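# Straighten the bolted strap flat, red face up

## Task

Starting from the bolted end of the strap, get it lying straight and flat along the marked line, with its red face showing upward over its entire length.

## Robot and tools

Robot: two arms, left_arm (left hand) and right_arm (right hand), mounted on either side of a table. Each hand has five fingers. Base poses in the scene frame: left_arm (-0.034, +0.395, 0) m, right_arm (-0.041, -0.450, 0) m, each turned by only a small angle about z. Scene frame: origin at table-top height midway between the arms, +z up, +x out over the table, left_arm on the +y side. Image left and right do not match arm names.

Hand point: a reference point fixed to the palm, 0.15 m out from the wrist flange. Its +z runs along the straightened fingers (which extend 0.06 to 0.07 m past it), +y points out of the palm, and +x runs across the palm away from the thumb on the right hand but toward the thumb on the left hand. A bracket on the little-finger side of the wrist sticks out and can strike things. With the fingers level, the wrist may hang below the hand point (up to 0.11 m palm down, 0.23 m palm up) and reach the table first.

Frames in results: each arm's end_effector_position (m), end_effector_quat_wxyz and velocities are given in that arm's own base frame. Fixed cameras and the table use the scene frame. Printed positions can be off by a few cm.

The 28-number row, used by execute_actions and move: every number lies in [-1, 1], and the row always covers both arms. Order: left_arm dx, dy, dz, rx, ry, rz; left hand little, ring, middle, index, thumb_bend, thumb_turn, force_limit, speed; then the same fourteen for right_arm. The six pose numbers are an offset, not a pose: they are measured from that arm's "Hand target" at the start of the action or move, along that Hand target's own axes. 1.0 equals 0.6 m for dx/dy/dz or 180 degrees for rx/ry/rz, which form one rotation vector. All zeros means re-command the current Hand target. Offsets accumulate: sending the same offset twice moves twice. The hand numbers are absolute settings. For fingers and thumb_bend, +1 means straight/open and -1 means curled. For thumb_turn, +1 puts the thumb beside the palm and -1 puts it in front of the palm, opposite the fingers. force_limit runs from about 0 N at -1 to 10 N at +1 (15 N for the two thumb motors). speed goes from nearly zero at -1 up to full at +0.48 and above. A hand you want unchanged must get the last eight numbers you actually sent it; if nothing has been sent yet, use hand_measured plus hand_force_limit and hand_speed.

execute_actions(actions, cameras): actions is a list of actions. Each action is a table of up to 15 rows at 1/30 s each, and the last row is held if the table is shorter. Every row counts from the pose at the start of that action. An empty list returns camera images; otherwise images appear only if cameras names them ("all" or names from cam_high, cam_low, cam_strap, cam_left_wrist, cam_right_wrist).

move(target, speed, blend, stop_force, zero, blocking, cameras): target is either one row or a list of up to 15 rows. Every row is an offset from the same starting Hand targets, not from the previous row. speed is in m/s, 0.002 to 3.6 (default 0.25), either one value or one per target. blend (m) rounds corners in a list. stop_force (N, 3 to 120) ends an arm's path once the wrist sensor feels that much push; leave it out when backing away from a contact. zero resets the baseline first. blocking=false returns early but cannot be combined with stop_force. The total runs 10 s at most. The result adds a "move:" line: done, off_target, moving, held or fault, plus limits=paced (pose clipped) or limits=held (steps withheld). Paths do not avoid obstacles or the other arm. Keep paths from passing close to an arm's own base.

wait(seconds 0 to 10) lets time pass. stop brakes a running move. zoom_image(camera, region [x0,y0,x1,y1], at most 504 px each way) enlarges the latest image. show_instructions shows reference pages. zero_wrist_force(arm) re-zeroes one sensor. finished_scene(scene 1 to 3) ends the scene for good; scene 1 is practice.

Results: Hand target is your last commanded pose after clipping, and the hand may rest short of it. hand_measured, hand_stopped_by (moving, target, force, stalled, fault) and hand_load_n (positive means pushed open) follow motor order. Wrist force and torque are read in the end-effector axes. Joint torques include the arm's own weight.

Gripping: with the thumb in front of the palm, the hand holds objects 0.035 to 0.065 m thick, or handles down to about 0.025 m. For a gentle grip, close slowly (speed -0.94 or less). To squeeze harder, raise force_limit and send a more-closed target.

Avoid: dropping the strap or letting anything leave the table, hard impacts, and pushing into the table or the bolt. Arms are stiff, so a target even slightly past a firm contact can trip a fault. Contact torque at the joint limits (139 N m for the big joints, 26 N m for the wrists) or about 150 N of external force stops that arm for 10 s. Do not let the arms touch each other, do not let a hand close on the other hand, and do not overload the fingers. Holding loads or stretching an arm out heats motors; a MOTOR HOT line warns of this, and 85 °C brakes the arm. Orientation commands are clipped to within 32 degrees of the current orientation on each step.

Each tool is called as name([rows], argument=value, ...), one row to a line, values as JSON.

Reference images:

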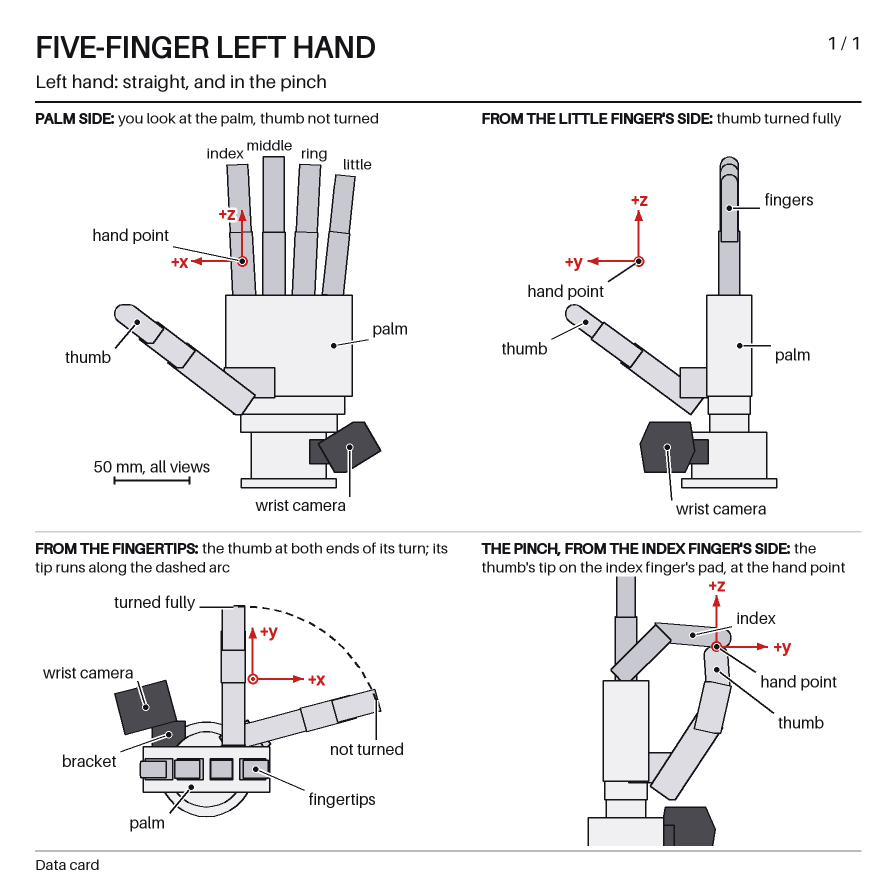

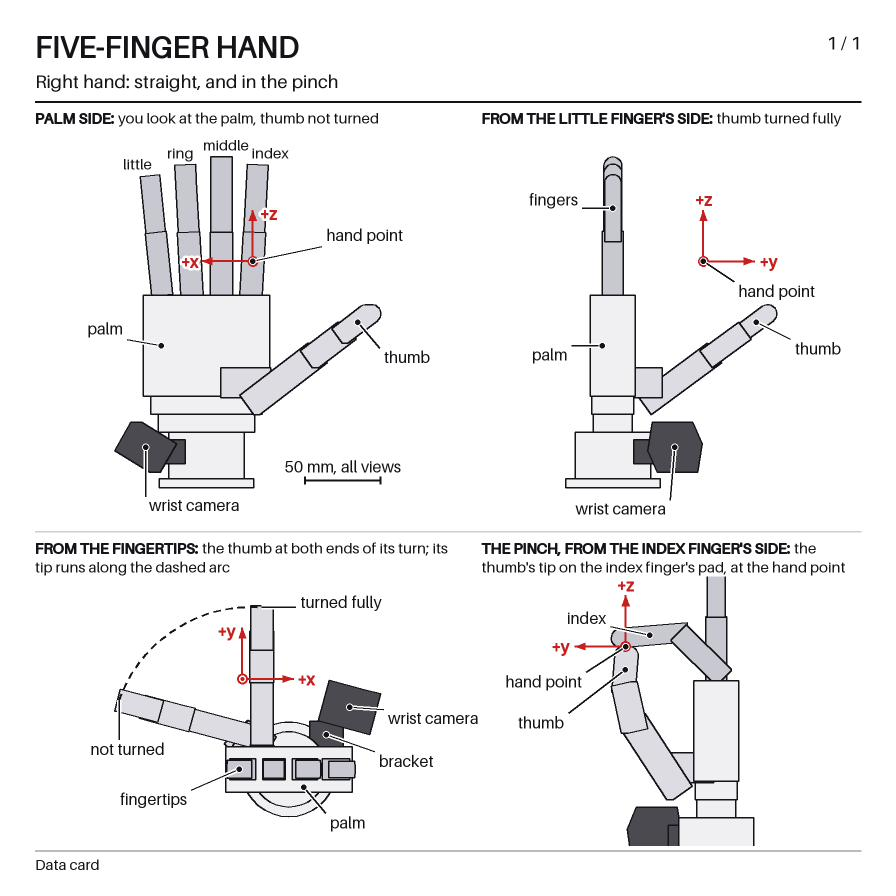

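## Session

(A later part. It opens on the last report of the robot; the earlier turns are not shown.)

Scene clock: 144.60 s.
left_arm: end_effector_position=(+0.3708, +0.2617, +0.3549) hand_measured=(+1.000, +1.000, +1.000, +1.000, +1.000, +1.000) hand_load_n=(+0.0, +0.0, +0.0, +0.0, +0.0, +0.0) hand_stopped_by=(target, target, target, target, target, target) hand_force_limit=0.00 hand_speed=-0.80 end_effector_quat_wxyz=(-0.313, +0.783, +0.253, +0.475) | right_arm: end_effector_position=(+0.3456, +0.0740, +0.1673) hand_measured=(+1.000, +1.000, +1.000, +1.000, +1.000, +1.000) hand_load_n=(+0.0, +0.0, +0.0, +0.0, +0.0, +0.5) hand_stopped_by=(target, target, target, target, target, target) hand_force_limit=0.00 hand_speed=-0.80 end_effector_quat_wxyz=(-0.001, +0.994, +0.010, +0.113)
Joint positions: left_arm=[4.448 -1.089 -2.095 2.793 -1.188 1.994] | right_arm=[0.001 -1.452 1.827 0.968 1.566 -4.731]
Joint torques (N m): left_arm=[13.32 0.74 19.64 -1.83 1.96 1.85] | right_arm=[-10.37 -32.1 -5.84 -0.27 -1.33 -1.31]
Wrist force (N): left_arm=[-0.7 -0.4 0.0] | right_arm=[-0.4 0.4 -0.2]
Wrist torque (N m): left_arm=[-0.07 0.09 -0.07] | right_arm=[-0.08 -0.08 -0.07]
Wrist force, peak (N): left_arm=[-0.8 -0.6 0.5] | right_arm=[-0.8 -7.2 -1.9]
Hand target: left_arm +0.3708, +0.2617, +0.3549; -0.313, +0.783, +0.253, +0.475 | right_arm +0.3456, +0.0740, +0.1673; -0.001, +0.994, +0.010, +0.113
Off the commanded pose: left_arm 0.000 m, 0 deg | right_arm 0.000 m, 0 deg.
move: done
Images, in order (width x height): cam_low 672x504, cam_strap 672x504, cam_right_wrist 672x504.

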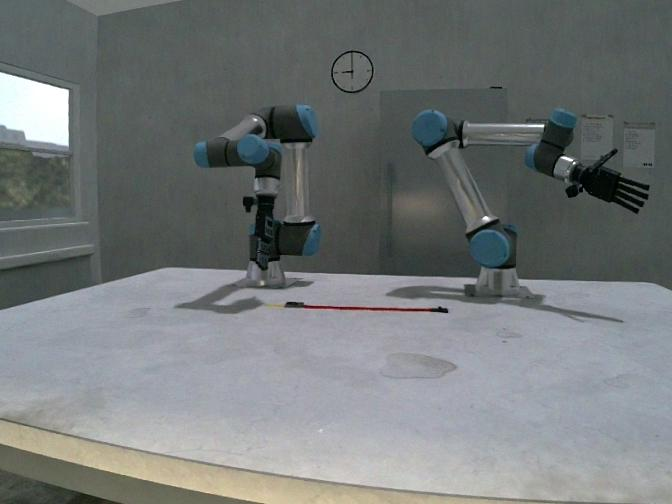

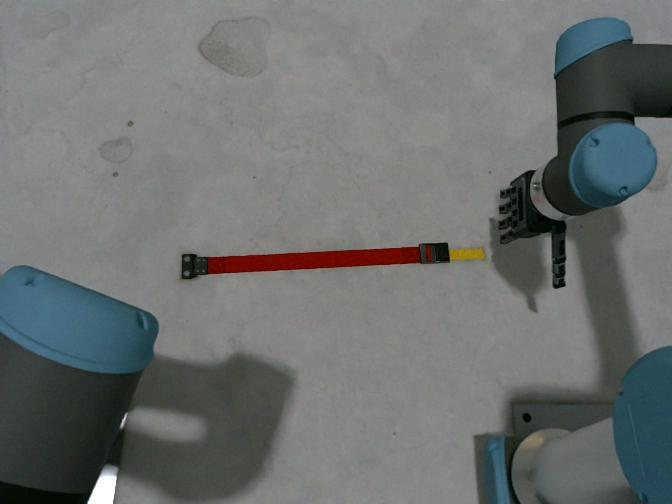

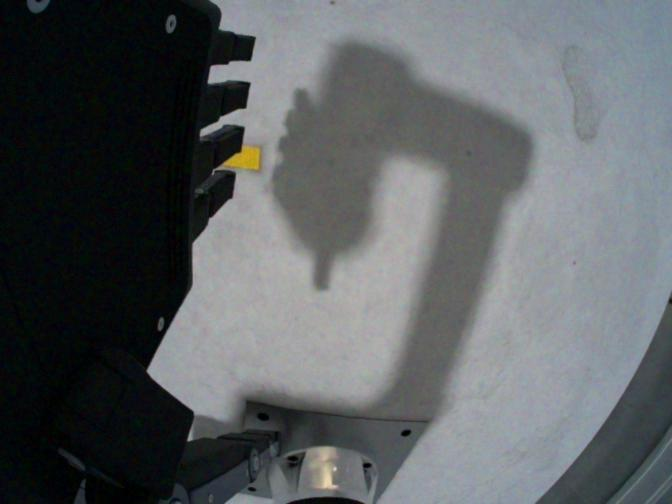

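zoom_image(camera="cam_strap", region=[400, 225, 500, 285])

Scaled by 5.040 from the camera's 672x504 image, which has a finer 960x720 frame.

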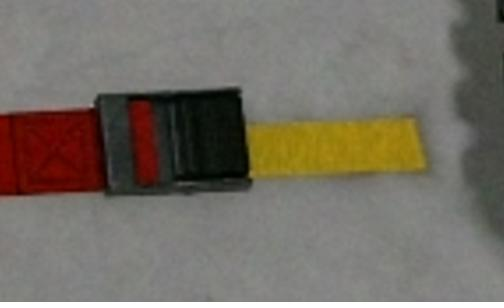

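finished_scene(scene=2)

The scene is finished: the task was done.


## Next scene

The same job, from a new start.

Reference images:

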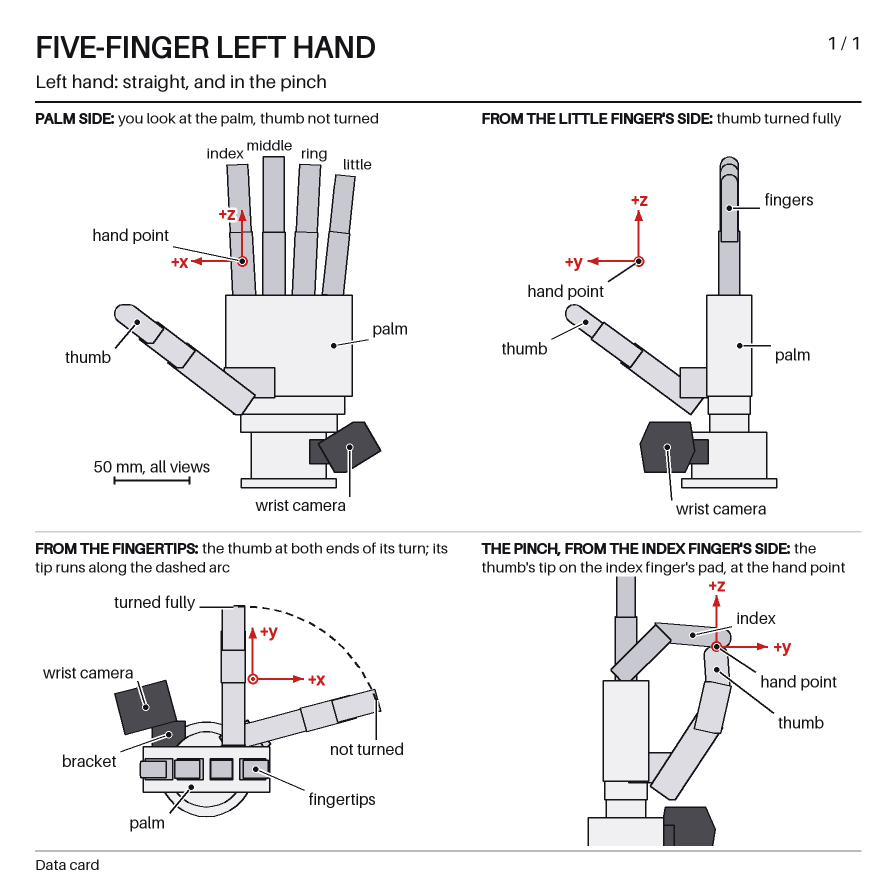

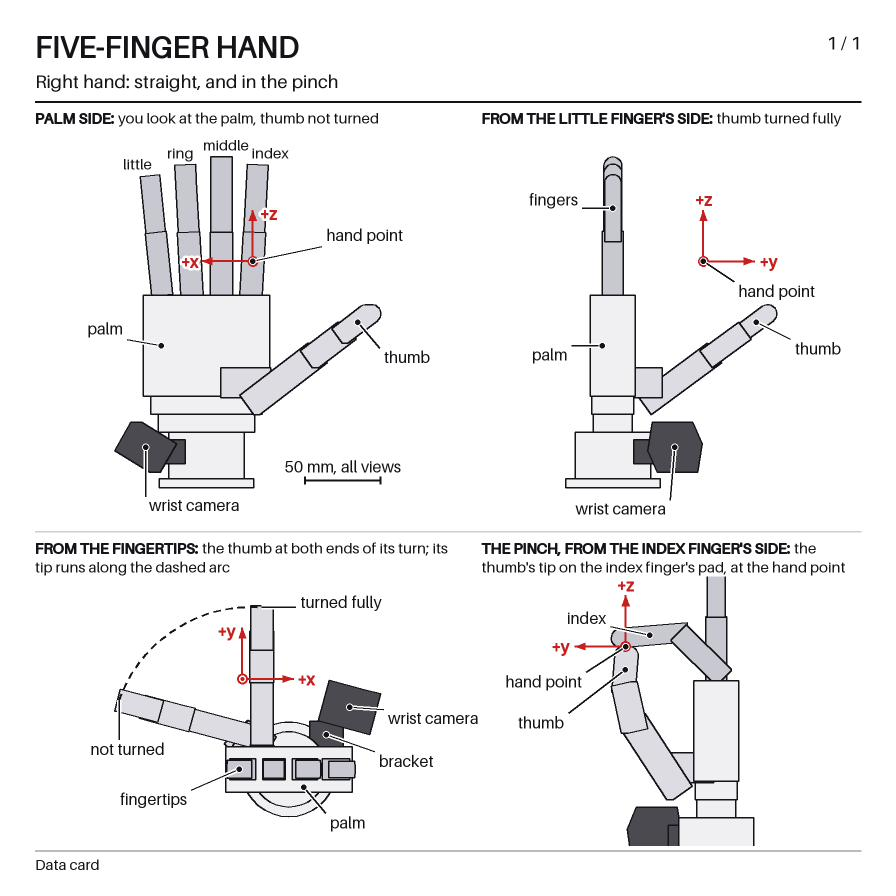

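execute_actions(actions=[])

zoom_image(camera="cam_strap", region=[130, 150, 480, 350])

zoom_image(camera="cam_low", region=[260, 220, 560, 360])

zoom_image(camera="cam_high", region=[220, 110, 460, 230])

Scene clock: 0.00 s.
left_arm: end_effector_position=(+0.7913, -0.2740, +0.3259) hand_measured=(+1.000, +1.000, +1.000, +1.000, +1.000, +1.000) hand_load_n=(+0.0, +0.0, +0.0, +0.0, +0.0, +0.0) hand_stopped_by=(target, target, target, target, target, target) hand_force_limit=0.00 hand_speed=-0.80 end_effector_quat_wxyz=(-0.359, -0.420, -0.558, +0.620) | right_arm: end_effector_position=(+0.5963, +0.2427, +0.3693) hand_measured=(+1.000, +1.000, +1.000, +1.000, +1.000, +1.000) hand_load_n=(+0.0, +0.0, +0.0, +0.0, +0.0, +0.0) hand_stopped_by=(target, target, target, target, target, target) hand_force_limit=0.00 hand_speed=-0.80 end_effector_quat_wxyz=(+0.643, -0.642, -0.149, -0.390)
Joint positions: left_arm=[3.289 -2.656 -0.713 0.134 -0.27 1.261] | right_arm=[-0.261 -1.515 1.899 -1.552 0.143 -2.751]
Joint velocities: within noise
Joint torques (N m): no reading
Wrist force (N): no reading
Wrist torque (N m): no reading
Wrist force, peak (N): no reading
Hand target: left_arm +0.7913, -0.2740, +0.3259; -0.359, -0.420, -0.558, +0.620 | right_arm +0.5963, +0.2427, +0.3693; +0.643, -0.642, -0.149, -0.390

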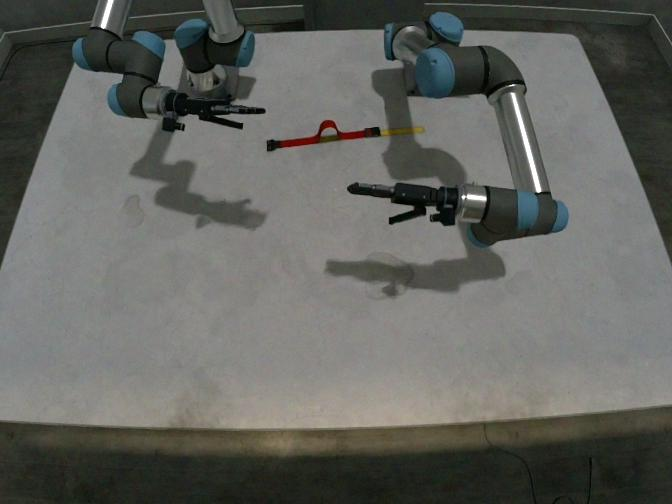

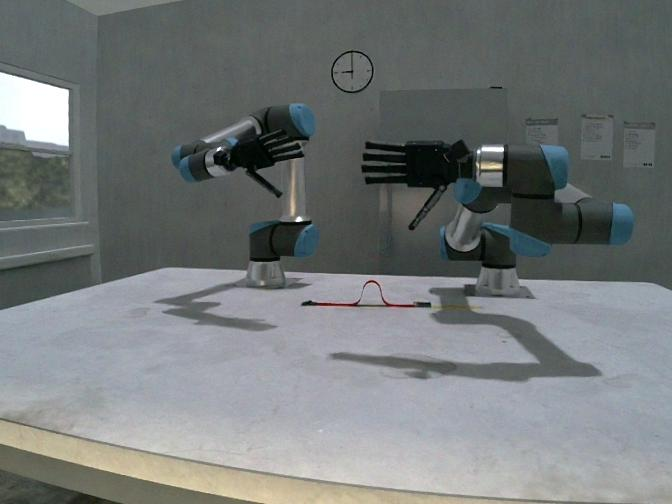

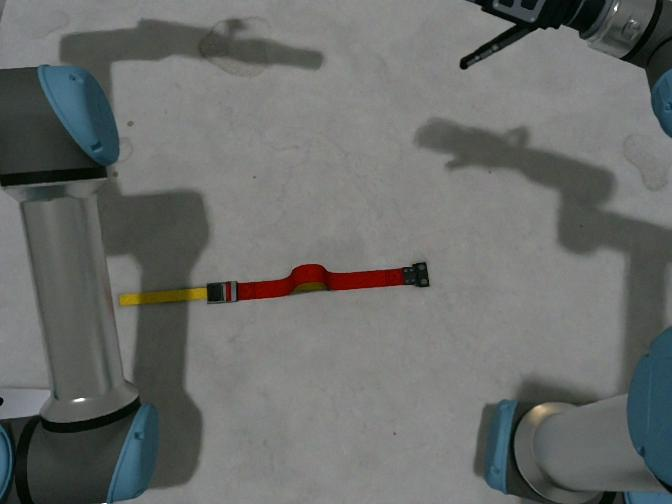

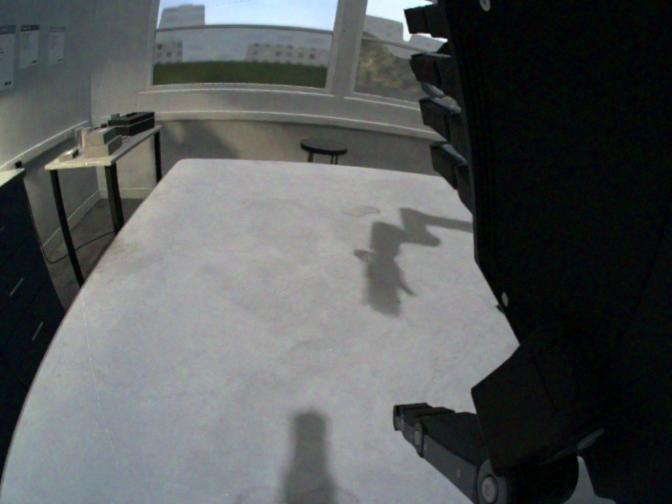

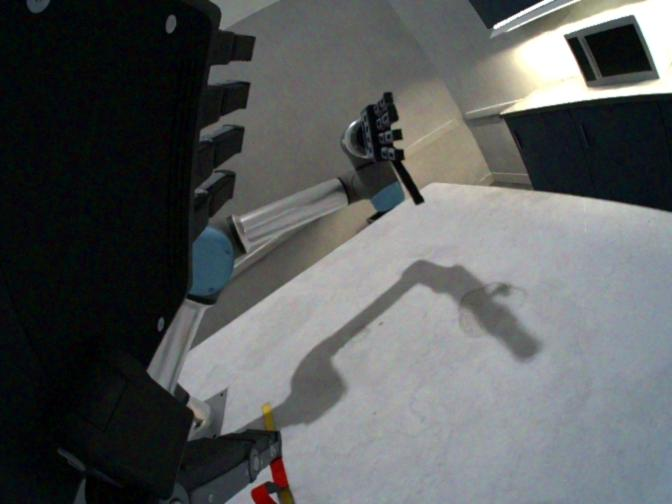

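Scaled by 1.440 from the camera's 672x504 image, which has a finer 960x720 frame.

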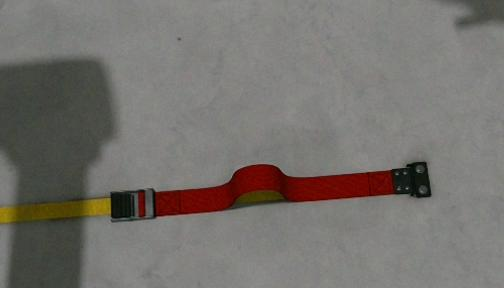

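Scaled by 1.680 from the camera's 672x504 image, which has a finer 960x720 frame.

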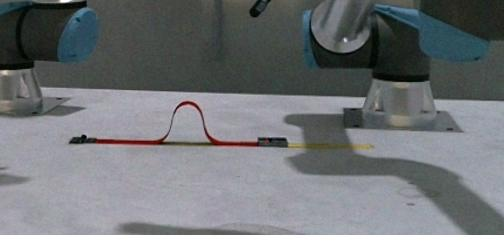

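Scaled by 2.100 from the camera's 672x504 image, which has a finer 960x720 frame.

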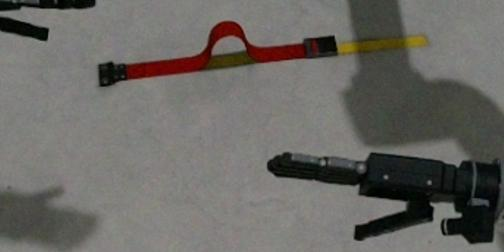

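move([
  [0.4642,-0.7675,0.0232,-0.5158,0.1925,-0.2836,1,1,1,1,1,1,0,-0.8,0,0,0,0,0,0,1,1,1,1,1,1,0,-0.8],
  [0.6485,-0.6893,0.0183,-0.5158,0.1925,-0.2836,1,1,1,1,1,1,0,-0.8,0,0,0,0,0,0,1,1,1,1,1,1,0,-0.8],
], speed=[0.3,0.15], cameras=["cam_strap","cam_low","cam_high","cam_left_wrist"])

zoom_image(camera="cam_strap", region=[180, 210, 320, 320])

zoom_image(camera="cam_low", region=[320, 220, 480, 330])

Scene clock: 63.43 s.
left_arm: end_effector_position=(+0.2608, -0.2255, +0.1289) hand_measured=(+1.000, +1.000, +1.000, +1.000, +1.000, +1.000) hand_load_n=(+0.0, +0.0, +0.0, +0.0, +0.0, +0.0) hand_stopped_by=(target, target, target, target, target, target) hand_force_limit=0.00 hand_speed=-0.80 end_effector_quat_wxyz=(+0.114, -0.062, +0.992, +0.007) | right_arm: end_effector_position=(+0.5963, +0.2427, +0.3693) hand_measured=(+1.000, +1.000, +1.000, +1.000, +1.000, +1.000) hand_load_n=(+0.0, +0.0, +0.0, +0.0, +0.0, +0.0) hand_stopped_by=(target, target, target, target, target, target) hand_force_limit=0.00 hand_speed=-0.80 end_effector_quat_wxyz=(+0.643, -0.642, -0.149, -0.390)
Joint positions: left_arm=[2.63 -1.81 -1.802 2.225 -1.706 -2.195] | right_arm=[-0.261 -1.515 1.899 -1.552 0.143 -2.751]
Joint torques (N m): left_arm=[4.13 17.76 9.27 0.25 -0.99 1.95] | right_arm=[0.64 -24.01 -21.29 -2.38 1.52 -0.14]
Wrist force (N): left_arm=[-0.2 0.0 1.9] | right_arm=[0.0 0.0 -0.2]
Wrist torque (N m): left_arm=[-0.09 -0.13 0.08] | right_arm=[0.01 0.01 0.00]
Wrist force, peak (N): left_arm=[0.0 -0.3 2.6] | right_arm=[0.3 -0.1 -0.5]
Hand target: left_arm +0.2609, -0.2255, +0.1289; +0.114, -0.062, +0.992, +0.007 | right_arm +0.5963, +0.2427, +0.3693; +0.643, -0.642, -0.149, -0.390
Off the commanded pose: left_arm 0.000 m, 0 deg | right_arm 0.000 m, 0 deg.
move: done
Images, in order (width x height): cam_high 672x504, cam_low 672x504, cam_strap 672x504, cam_left_wrist 672x504.

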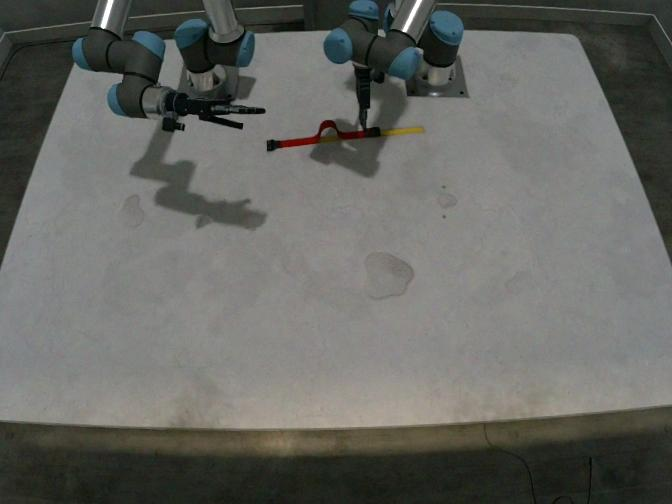

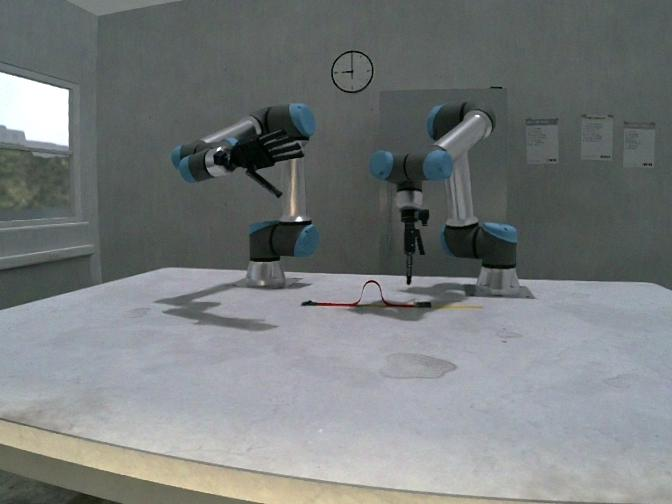

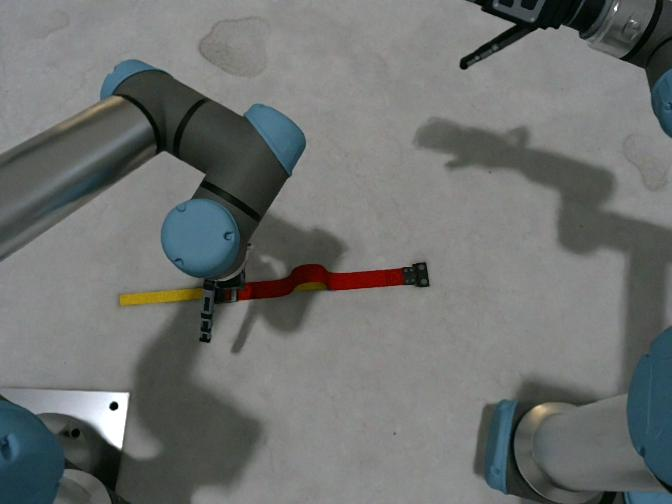

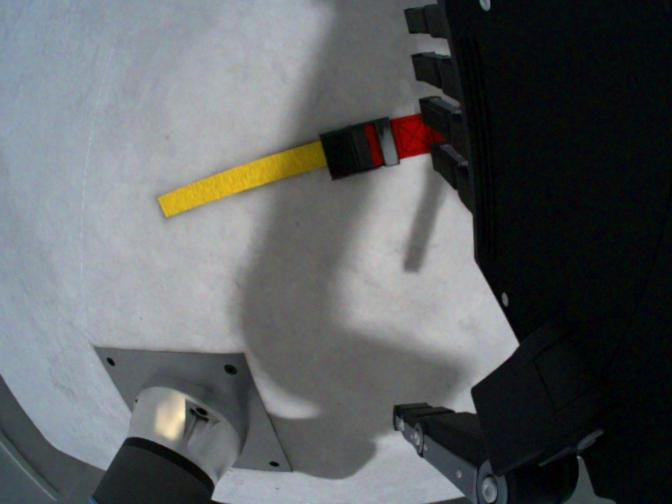

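Scaled by 3.600 from the camera's 672x504 image, which has a finer 960x720 frame.

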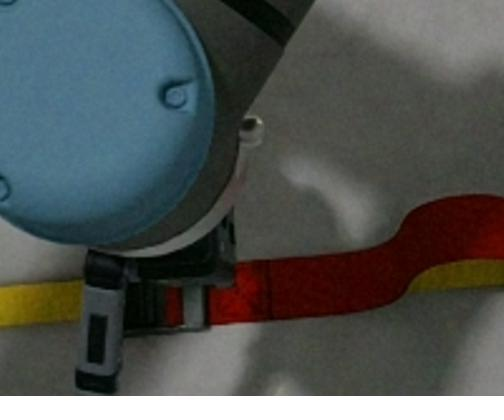

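Scaled by 3.150 from the camera's 672x504 image, which has a finer 960x720 frame.

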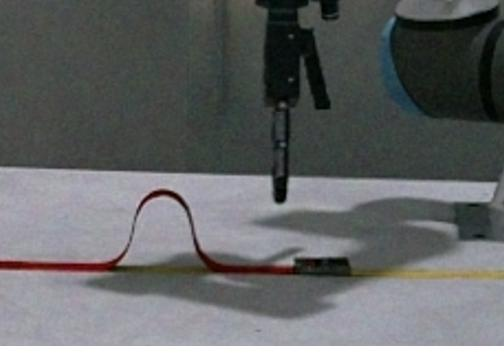

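move(target=[0.0195,-0.01,0.0844,0,0,0,1,1,1,1,1,1,0,-0.8,0,0,0,0,0,0,1,1,1,1,1,1,0,-0.8], speed=0.12, cameras=["cam_strap","cam_low","cam_left_wrist"])

zoom_image(camera="cam_strap", region=[190, 250, 290, 320])

zoom_image(camera="cam_low", region=[340, 250, 460, 330])

zoom_image(camera="cam_left_wrist", region=[280, 20, 480, 240])

Scene clock: 72.13 s.
left_arm: end_effector_position=(+0.2617, -0.2314, +0.0770) hand_measured=(+1.000, +1.000, +1.000, +1.000, +1.000, +1.000) hand_load_n=(+0.0, +0.0, +0.0, +0.0, +0.0, +0.0) hand_stopped_by=(target, target, target, target, target, target) hand_force_limit=0.00 hand_speed=-0.80 end_effector_quat_wxyz=(+0.114, -0.062, +0.992, +0.007) | right_arm: end_effector_position=(+0.5963, +0.2427, +0.3693) hand_measured=(+1.000, +1.000, +1.000, +1.000, +1.000, +1.000) hand_load_n=(+0.0, +0.0, +0.0, +0.0, +0.0, +0.0) hand_stopped_by=(target, target, target, target, target, target) hand_force_limit=0.00 hand_speed=-0.80 end_effector_quat_wxyz=(+0.643, -0.642, -0.149, -0.390)
Joint positions: left_arm=[2.617 -1.886 -1.854 2.352 -1.708 -2.208] | right_arm=[-0.261 -1.515 1.899 -1.552 0.143 -2.751]
Joint torques (N m): left_arm=[-11.79 20.23 6.8 0.11 -2.28 -1.66] | right_arm=[0.8 -25.08 -20.83 -2.23 1.48 0.01]
Wrist force (N): left_arm=[-0.2 0.1 1.7] | right_arm=[0.1 0.0 -0.2]
Wrist torque (N m): left_arm=[-0.09 -0.16 0.12] | right_arm=[0.00 -0.02 0.01]
Wrist force, peak (N): left_arm=[-0.1 -0.2 2.7] | right_arm=[0.4 0.0 -0.2]
Hand target: left_arm +0.2617, -0.2314, +0.0769; +0.114, -0.062, +0.992, +0.007 | right_arm +0.5963, +0.2427, +0.3693; +0.643, -0.642, -0.149, -0.390
Off the commanded pose: left_arm 0.000 m, 0 deg | right_arm 0.000 m, 0 deg.
move: done
Images, in order (width x height): cam_low 672x504, cam_strap 672x504, cam_left_wrist 672x504.

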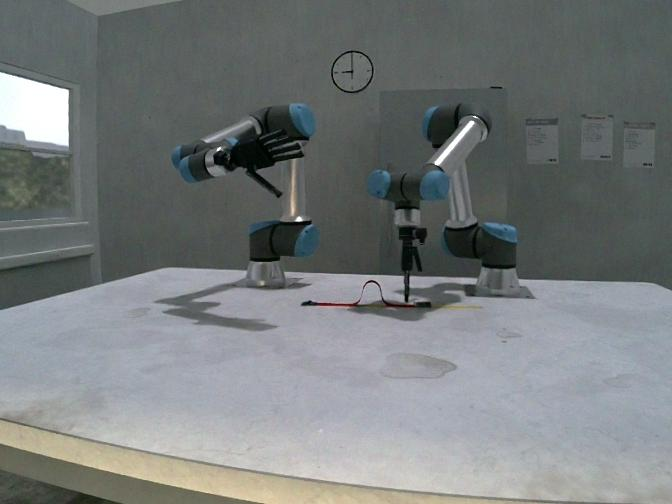

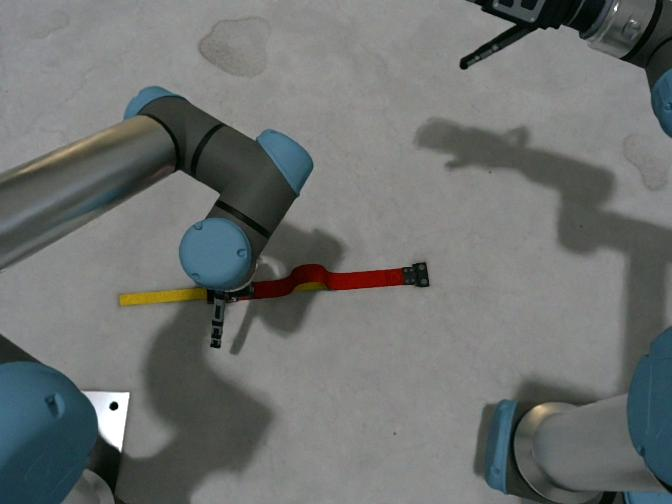

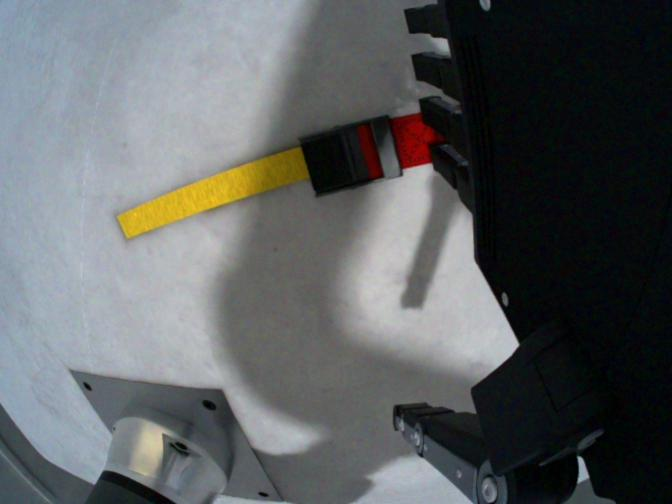

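Scaled by 5.040 from the camera's 672x504 image, which has a finer 960x720 frame.

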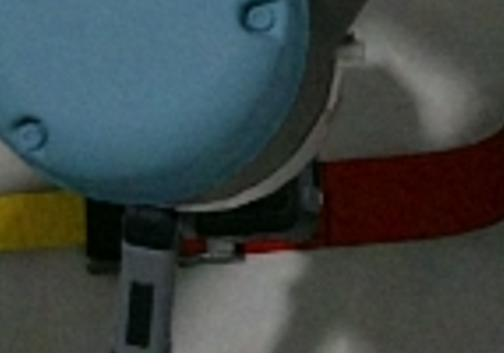

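Scaled by 4.200 from the camera's 672x504 image, which has a finer 960x720 frame.

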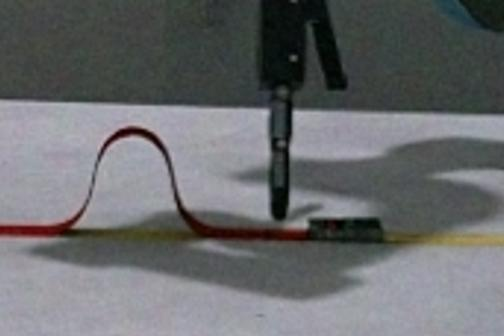

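Scaled by 2.291 from the camera's 672x504 image, which has a finer 960x720 frame.

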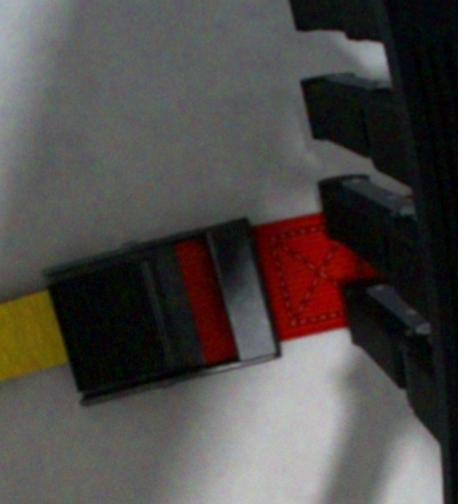

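move(target=[-0.0007,0,0.01555,0,0,0,1,1,1,1,1,1,0,-0.8,0,0,0,0,0,0,1,1,1,1,1,1,0,-0.8], speed=0.03, stop_force=4, cameras=["cam_strap","cam_low"])

zoom_image(camera="cam_strap", region=[190, 250, 290, 320])

zoom_image(camera="cam_low", region=[340, 250, 460, 330])

Scene clock: 90.70 s.
left_arm: end_effector_position=(+0.2642, -0.2311, +0.0679) hand_measured=(+1.000, +1.000, +1.000, +1.000, +1.000, +1.000) hand_load_n=(+0.0, +0.0, +0.0, +0.0, +0.0, +0.0) hand_stopped_by=(target, target, target, target, target, target) hand_force_limit=0.00 hand_speed=-0.80 end_effector_quat_wxyz=(+0.114, -0.062, +0.992, +0.007) | right_arm: end_effector_position=(+0.5963, +0.2427, +0.3693) hand_measured=(+1.000, +1.000, +1.000, +1.000, +1.000, +1.000) hand_load_n=(+0.0, +0.0, +0.0, +0.0, +0.0, +0.0) hand_stopped_by=(target, target, target, target, target, target) hand_force_limit=0.00 hand_speed=-0.80 end_effector_quat_wxyz=(+0.643, -0.642, -0.149, -0.390)
Joint positions: left_arm=[2.621 -1.901 -1.86 2.374 -1.707 -2.204] | right_arm=[-0.261 -1.515 1.899 -1.552 0.143 -2.751]
Joint torques (N m): left_arm=[12.75 19.65 6.56 0.39 1.56 1.83] | right_arm=[0.17 -25.4 -21.84 -2.12 1.34 -0.18]
Wrist force (N): left_arm=[-0.3 0.1 1.8] | right_arm=[0.1 -0.1 -0.1]
Wrist torque (N m): left_arm=[-0.08 -0.15 0.03] | right_arm=[-0.01 0.00 0.01]
Wrist force, peak (N): left_arm=[-0.4 -0.3 2.1] | right_arm=[-0.1 0.1 -0.5]
Hand target: left_arm +0.2642, -0.2311, +0.0679; +0.114, -0.062, +0.992, +0.007 | right_arm +0.5963, +0.2427, +0.3693; +0.643, -0.642, -0.149, -0.390
Off the commanded pose: left_arm 0.000 m, 0 deg | right_arm 0.000 m, 0 deg.
move: done
Images, in order (width x height): cam_low 672x504, cam_strap 672x504.

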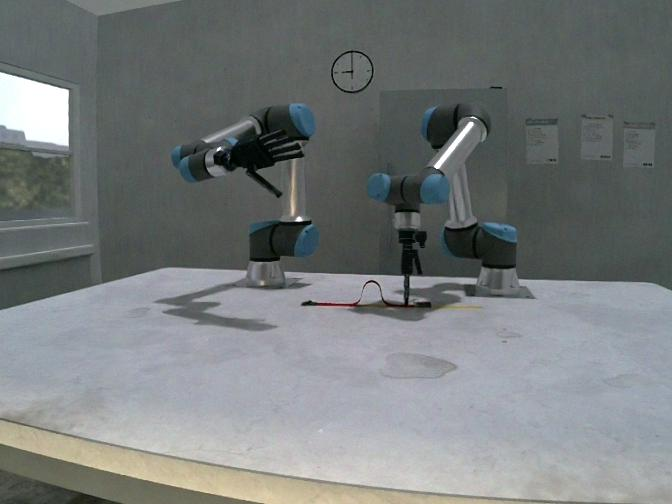

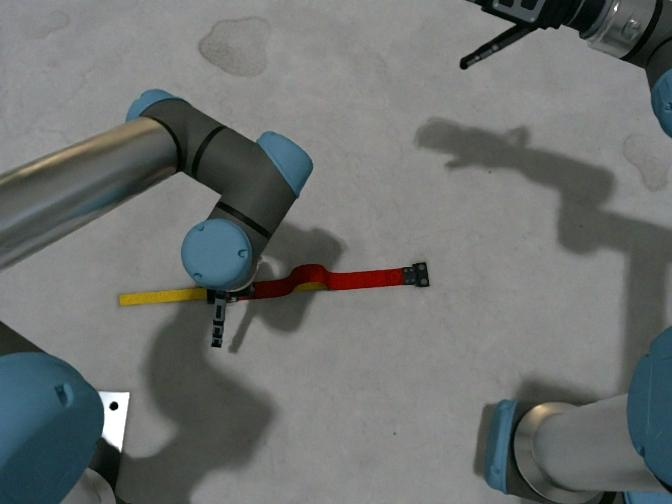

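Scaled by 5.040 from the camera's 672x504 image, which has a finer 960x720 frame.

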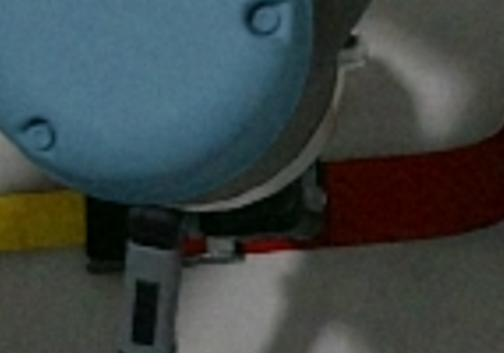

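Scaled by 4.200 from the camera's 672x504 image, which has a finer 960x720 frame.

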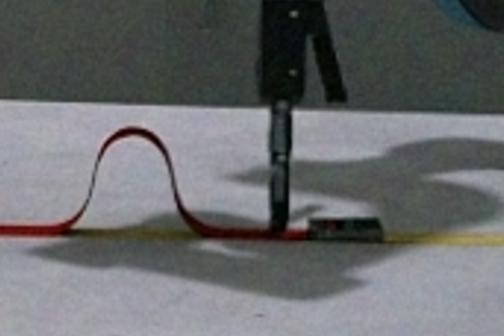

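zoom_image(camera="cam_strap", region=[225, 275, 275, 310])

zoom_image(camera="cam_low", region=[385, 270, 445, 320])

Scaled by 10.080 from the camera's 672x504 image, which has a finer 960x720 frame.

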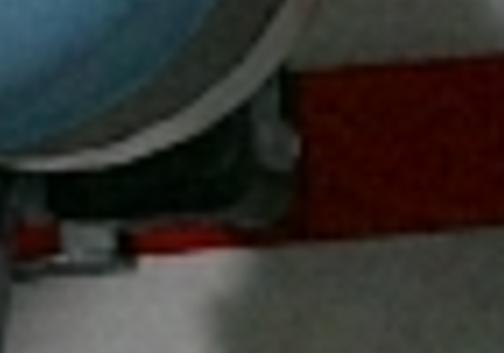

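Scaled by 8.400 from the camera's 672x504 image, which has a finer 960x720 frame.

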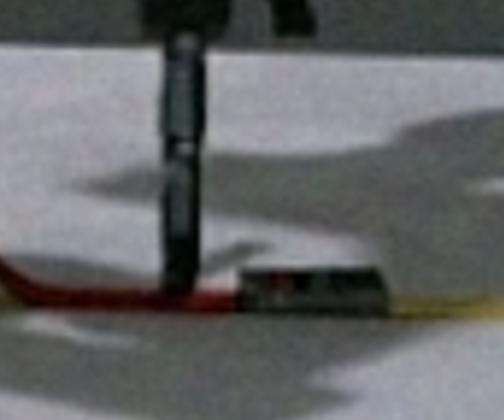

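move([
  [0,0.1417,0,0,0,0,1,1,1,1,1,1,0,-0.8,0,0,0,0,0,0,1,1,1,1,1,1,0,-0.8],
  [0,0.21,0,0,0,0,1,1,1,1,1,1,0,-0.8,0,0,0,0,0,0,1,1,1,1,1,1,0,-0.8],
], speed=[0.06,0.035], blend=0.005, stop_force=8, cameras=["cam_strap","cam_low","cam_left_wrist"])

zoom_image(camera="cam_strap", region=[110, 240, 430, 330])

zoom_image(camera="cam_low", region=[290, 250, 490, 330])

Scene clock: 110.03 s.
left_arm: end_effector_position=(+0.2515, -0.1311, +0.0679) hand_measured=(+1.000, +1.000, +1.000, +1.000, +1.000, +1.000) hand_load_n=(+0.0, +0.0, +0.0, +0.5, -0.5, +0.0) hand_stopped_by=(target, target, target, target, target, target) hand_force_limit=0.00 hand_speed=-0.80 end_effector_quat_wxyz=(+0.114, -0.062, +0.992, +0.007) | right_arm: end_effector_position=(+0.5963, +0.2427, +0.3693) hand_measured=(+1.000, +1.000, +1.000, +1.000, +1.000, +1.000) hand_load_n=(+0.0, +0.0, +0.0, +0.0, +0.0, +0.0) hand_stopped_by=(target, target, target, target, target, target) hand_force_limit=0.00 hand_speed=-0.80 end_effector_quat_wxyz=(+0.643, -0.642, -0.149, -0.390)
Joint positions: left_arm=[2.901 -1.717 -2.093 2.453 -1.652 -1.928] | right_arm=[-0.261 -1.515 1.899 -1.552 0.143 -2.751]
Joint torques (N m): left_arm=[-11.05 10.93 21.82 -4.81 -3.04 -1.43] | right_arm=[-0.93 -25.14 -21.33 -2.34 1.53 -0.04]
Wrist force (N): left_arm=[-1.0 -5.7 -0.1] | right_arm=[0.2 0.0 -0.1]
Wrist torque (N m): left_arm=[0.14 -0.20 0.07] | right_arm=[0.00 -0.03 0.02]
Wrist force, peak (N): left_arm=[-0.8 -16.0 -1.9] | right_arm=[0.1 -0.3 -0.3]
Hand target: left_arm +0.2515, -0.1311, +0.0679; +0.114, -0.062, +0.992, +0.007 (not the last commanded pose) | right_arm +0.5963, +0.2427, +0.3693; +0.643, -0.642, -0.149, -0.390
Off the commanded pose: left_arm 0.025 m, 0 deg | right_arm 0.000 m, 0 deg.
move: contact (left_arm); path passed 1 of 2 targets
Images, in order (width x height): cam_low 672x504, cam_strap 672x504, cam_left_wrist 672x504.

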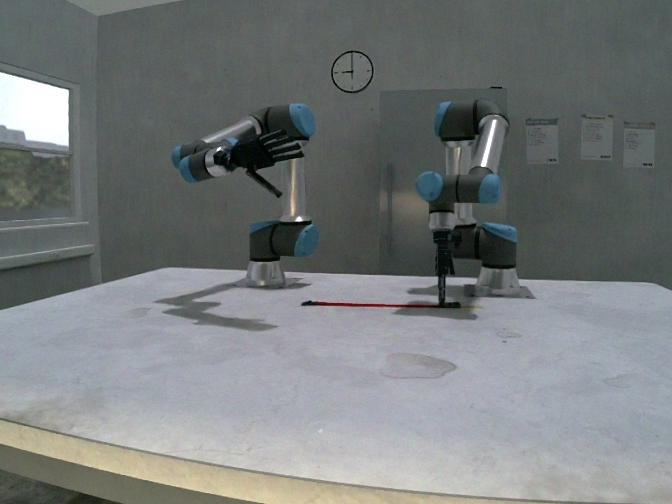

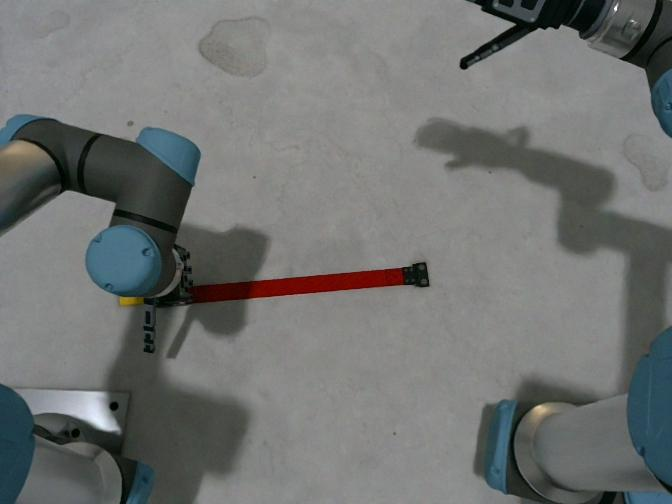

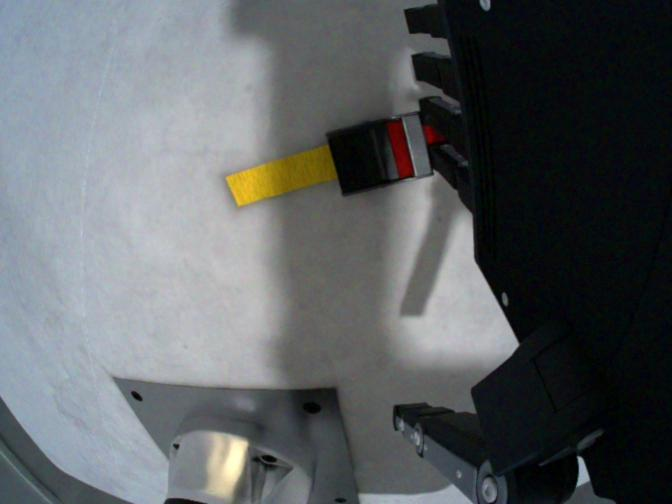

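Scaled by 1.575 from the camera's 672x504 image, which has a finer 960x720 frame.

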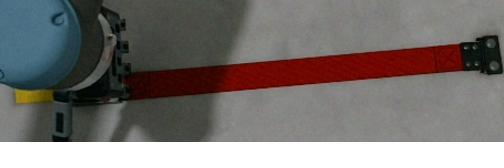

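Scaled by 2.520 from the camera's 672x504 image, which has a finer 960x720 frame.

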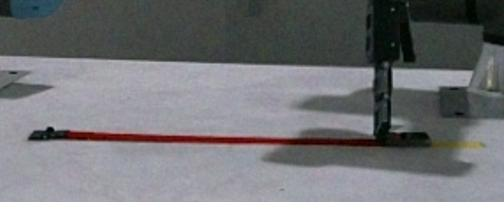

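move([
  [0,-0.0083,0,0,0,0,1,1,1,1,1,1,0,-0.8,0,0,0,0,0,0,1,1,1,1,1,1,0,-0.8],
  [-0.045,-0.0083,-0.1948,0,0,0,1,1,1,1,1,1,0,-0.8,0,0,0,0,0,0,1,1,1,1,1,1,0,-0.8],
  [-0.045,-0.25,-0.1948,0,0,0,1,1,1,1,1,1,0,-0.8,0,0,0,0,0,0,1,1,1,1,1,1,0,-0.8],
], speed=[0.05,0.15,0.2], cameras=["cam_strap","cam_low"])

zoom_image(camera="cam_strap", region=[110, 260, 210, 330])

zoom_image(camera="cam_strap", region=[270, 240, 440, 320])

zoom_image(camera="cam_low", region=[290, 250, 490, 330])

Scene clock: 122.23 s.
left_arm: end_effector_position=(+0.2702, -0.2799, +0.1878) hand_measured=(+1.000, +1.000, +1.000, +1.000, +1.000, +1.000) hand_load_n=(+0.0, +0.0, +0.0, +0.0, +0.0, +0.0) hand_stopped_by=(target, target, target, target, target, target) hand_force_limit=0.00 hand_speed=-0.80 end_effector_quat_wxyz=(+0.114, -0.062, +0.992, +0.007) | right_arm: end_effector_position=(+0.5963, +0.2427, +0.3693) hand_measured=(+1.000, +1.000, +1.000, +1.000, +1.000, +1.000) hand_load_n=(+0.0, +0.0, +0.0, +0.0, +0.0, +0.0) hand_stopped_by=(target, target, target, target, target, target) hand_force_limit=0.00 hand_speed=-0.80 end_effector_quat_wxyz=(+0.643, -0.642, -0.149, -0.390)
Joint positions: left_arm=[2.522 -1.873 -1.561 2.032 -1.725 -2.303] | right_arm=[-0.261 -1.515 1.899 -1.552 0.143 -2.751]
Joint torques (N m): left_arm=[-11.44 20.07 26.2 -4.42 -2.15 -1.72] | right_arm=[0.17 -24.64 -20.88 -2.2 1.49 0.2]
Wrist force (N): left_arm=[-0.5 -0.7 1.5] | right_arm=[0.0 0.1 -0.1]
Wrist torque (N m): left_arm=[-0.20 -0.10 0.12] | right_arm=[0.02 0.00 0.02]
Wrist force, peak (N): left_arm=[-1.2 -6.7 0.3] | right_arm=[0.4 0.2 -0.2]
Hand target: left_arm +0.2702, -0.2800, +0.1878; +0.114, -0.062, +0.992, +0.007 | right_arm +0.5963, +0.2427, +0.3693; +0.643, -0.642, -0.149, -0.390
Off the commanded pose: left_arm 0.000 m, 0 deg | right_arm 0.000 m, 0 deg.
move: done
Images, in order (width x height): cam_low 672x504, cam_strap 672x504.

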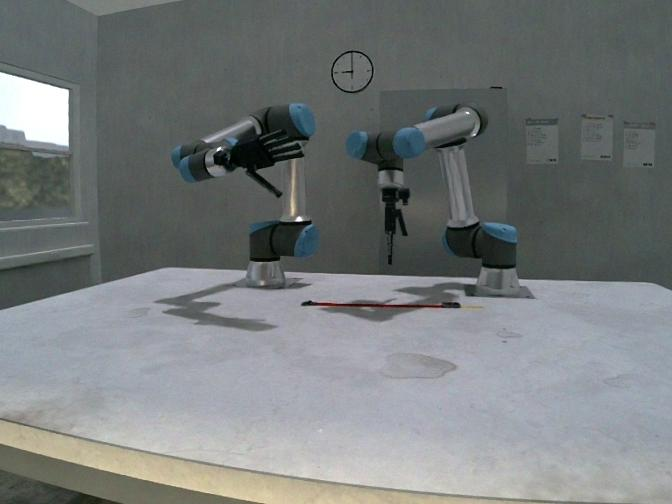

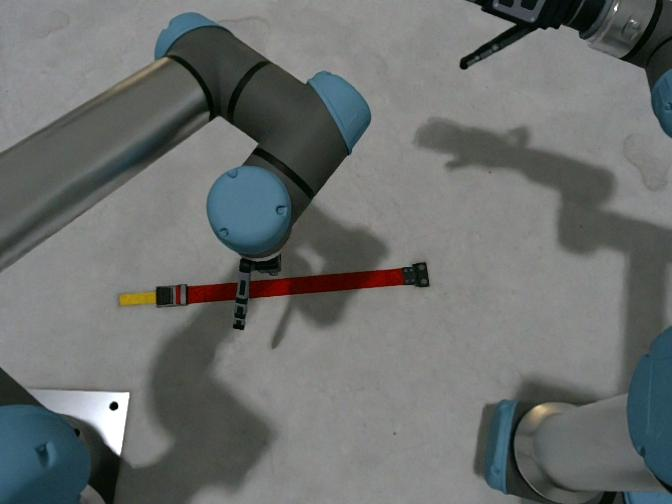

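Scaled by 5.040 from the camera's 672x504 image, which has a finer 960x720 frame.

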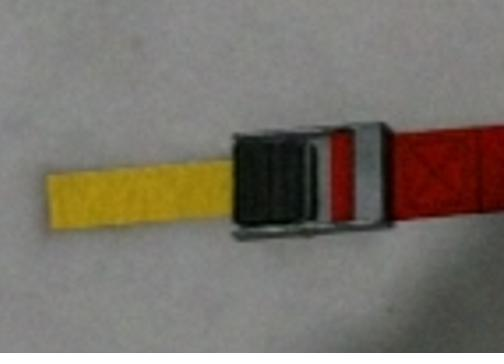

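Scaled by 2.965 from the camera's 672x504 image, which has a finer 960x720 frame.

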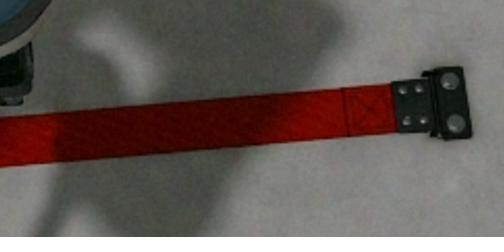

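Scaled by 2.520 from the camera's 672x504 image, which has a finer 960x720 frame.

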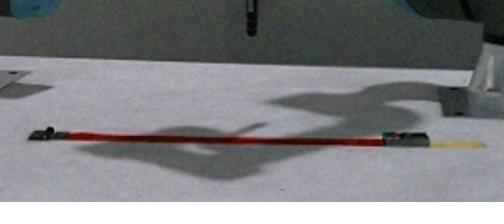

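zoom_image(camera="cam_low", region=[295, 285, 395, 320])

zoom_image(camera="cam_low", region=[385, 285, 485, 320])

Scaled by 5.040 from the camera's 672x504 image, which has a finer 960x720 frame.

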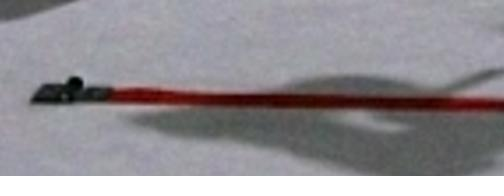

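Scaled by 5.040 from the camera's 672x504 image, which has a finer 960x720 frame.

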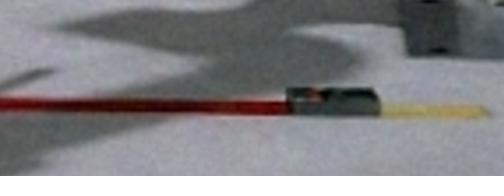

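finished_scene(scene=3)

The scene is finished: the task was done.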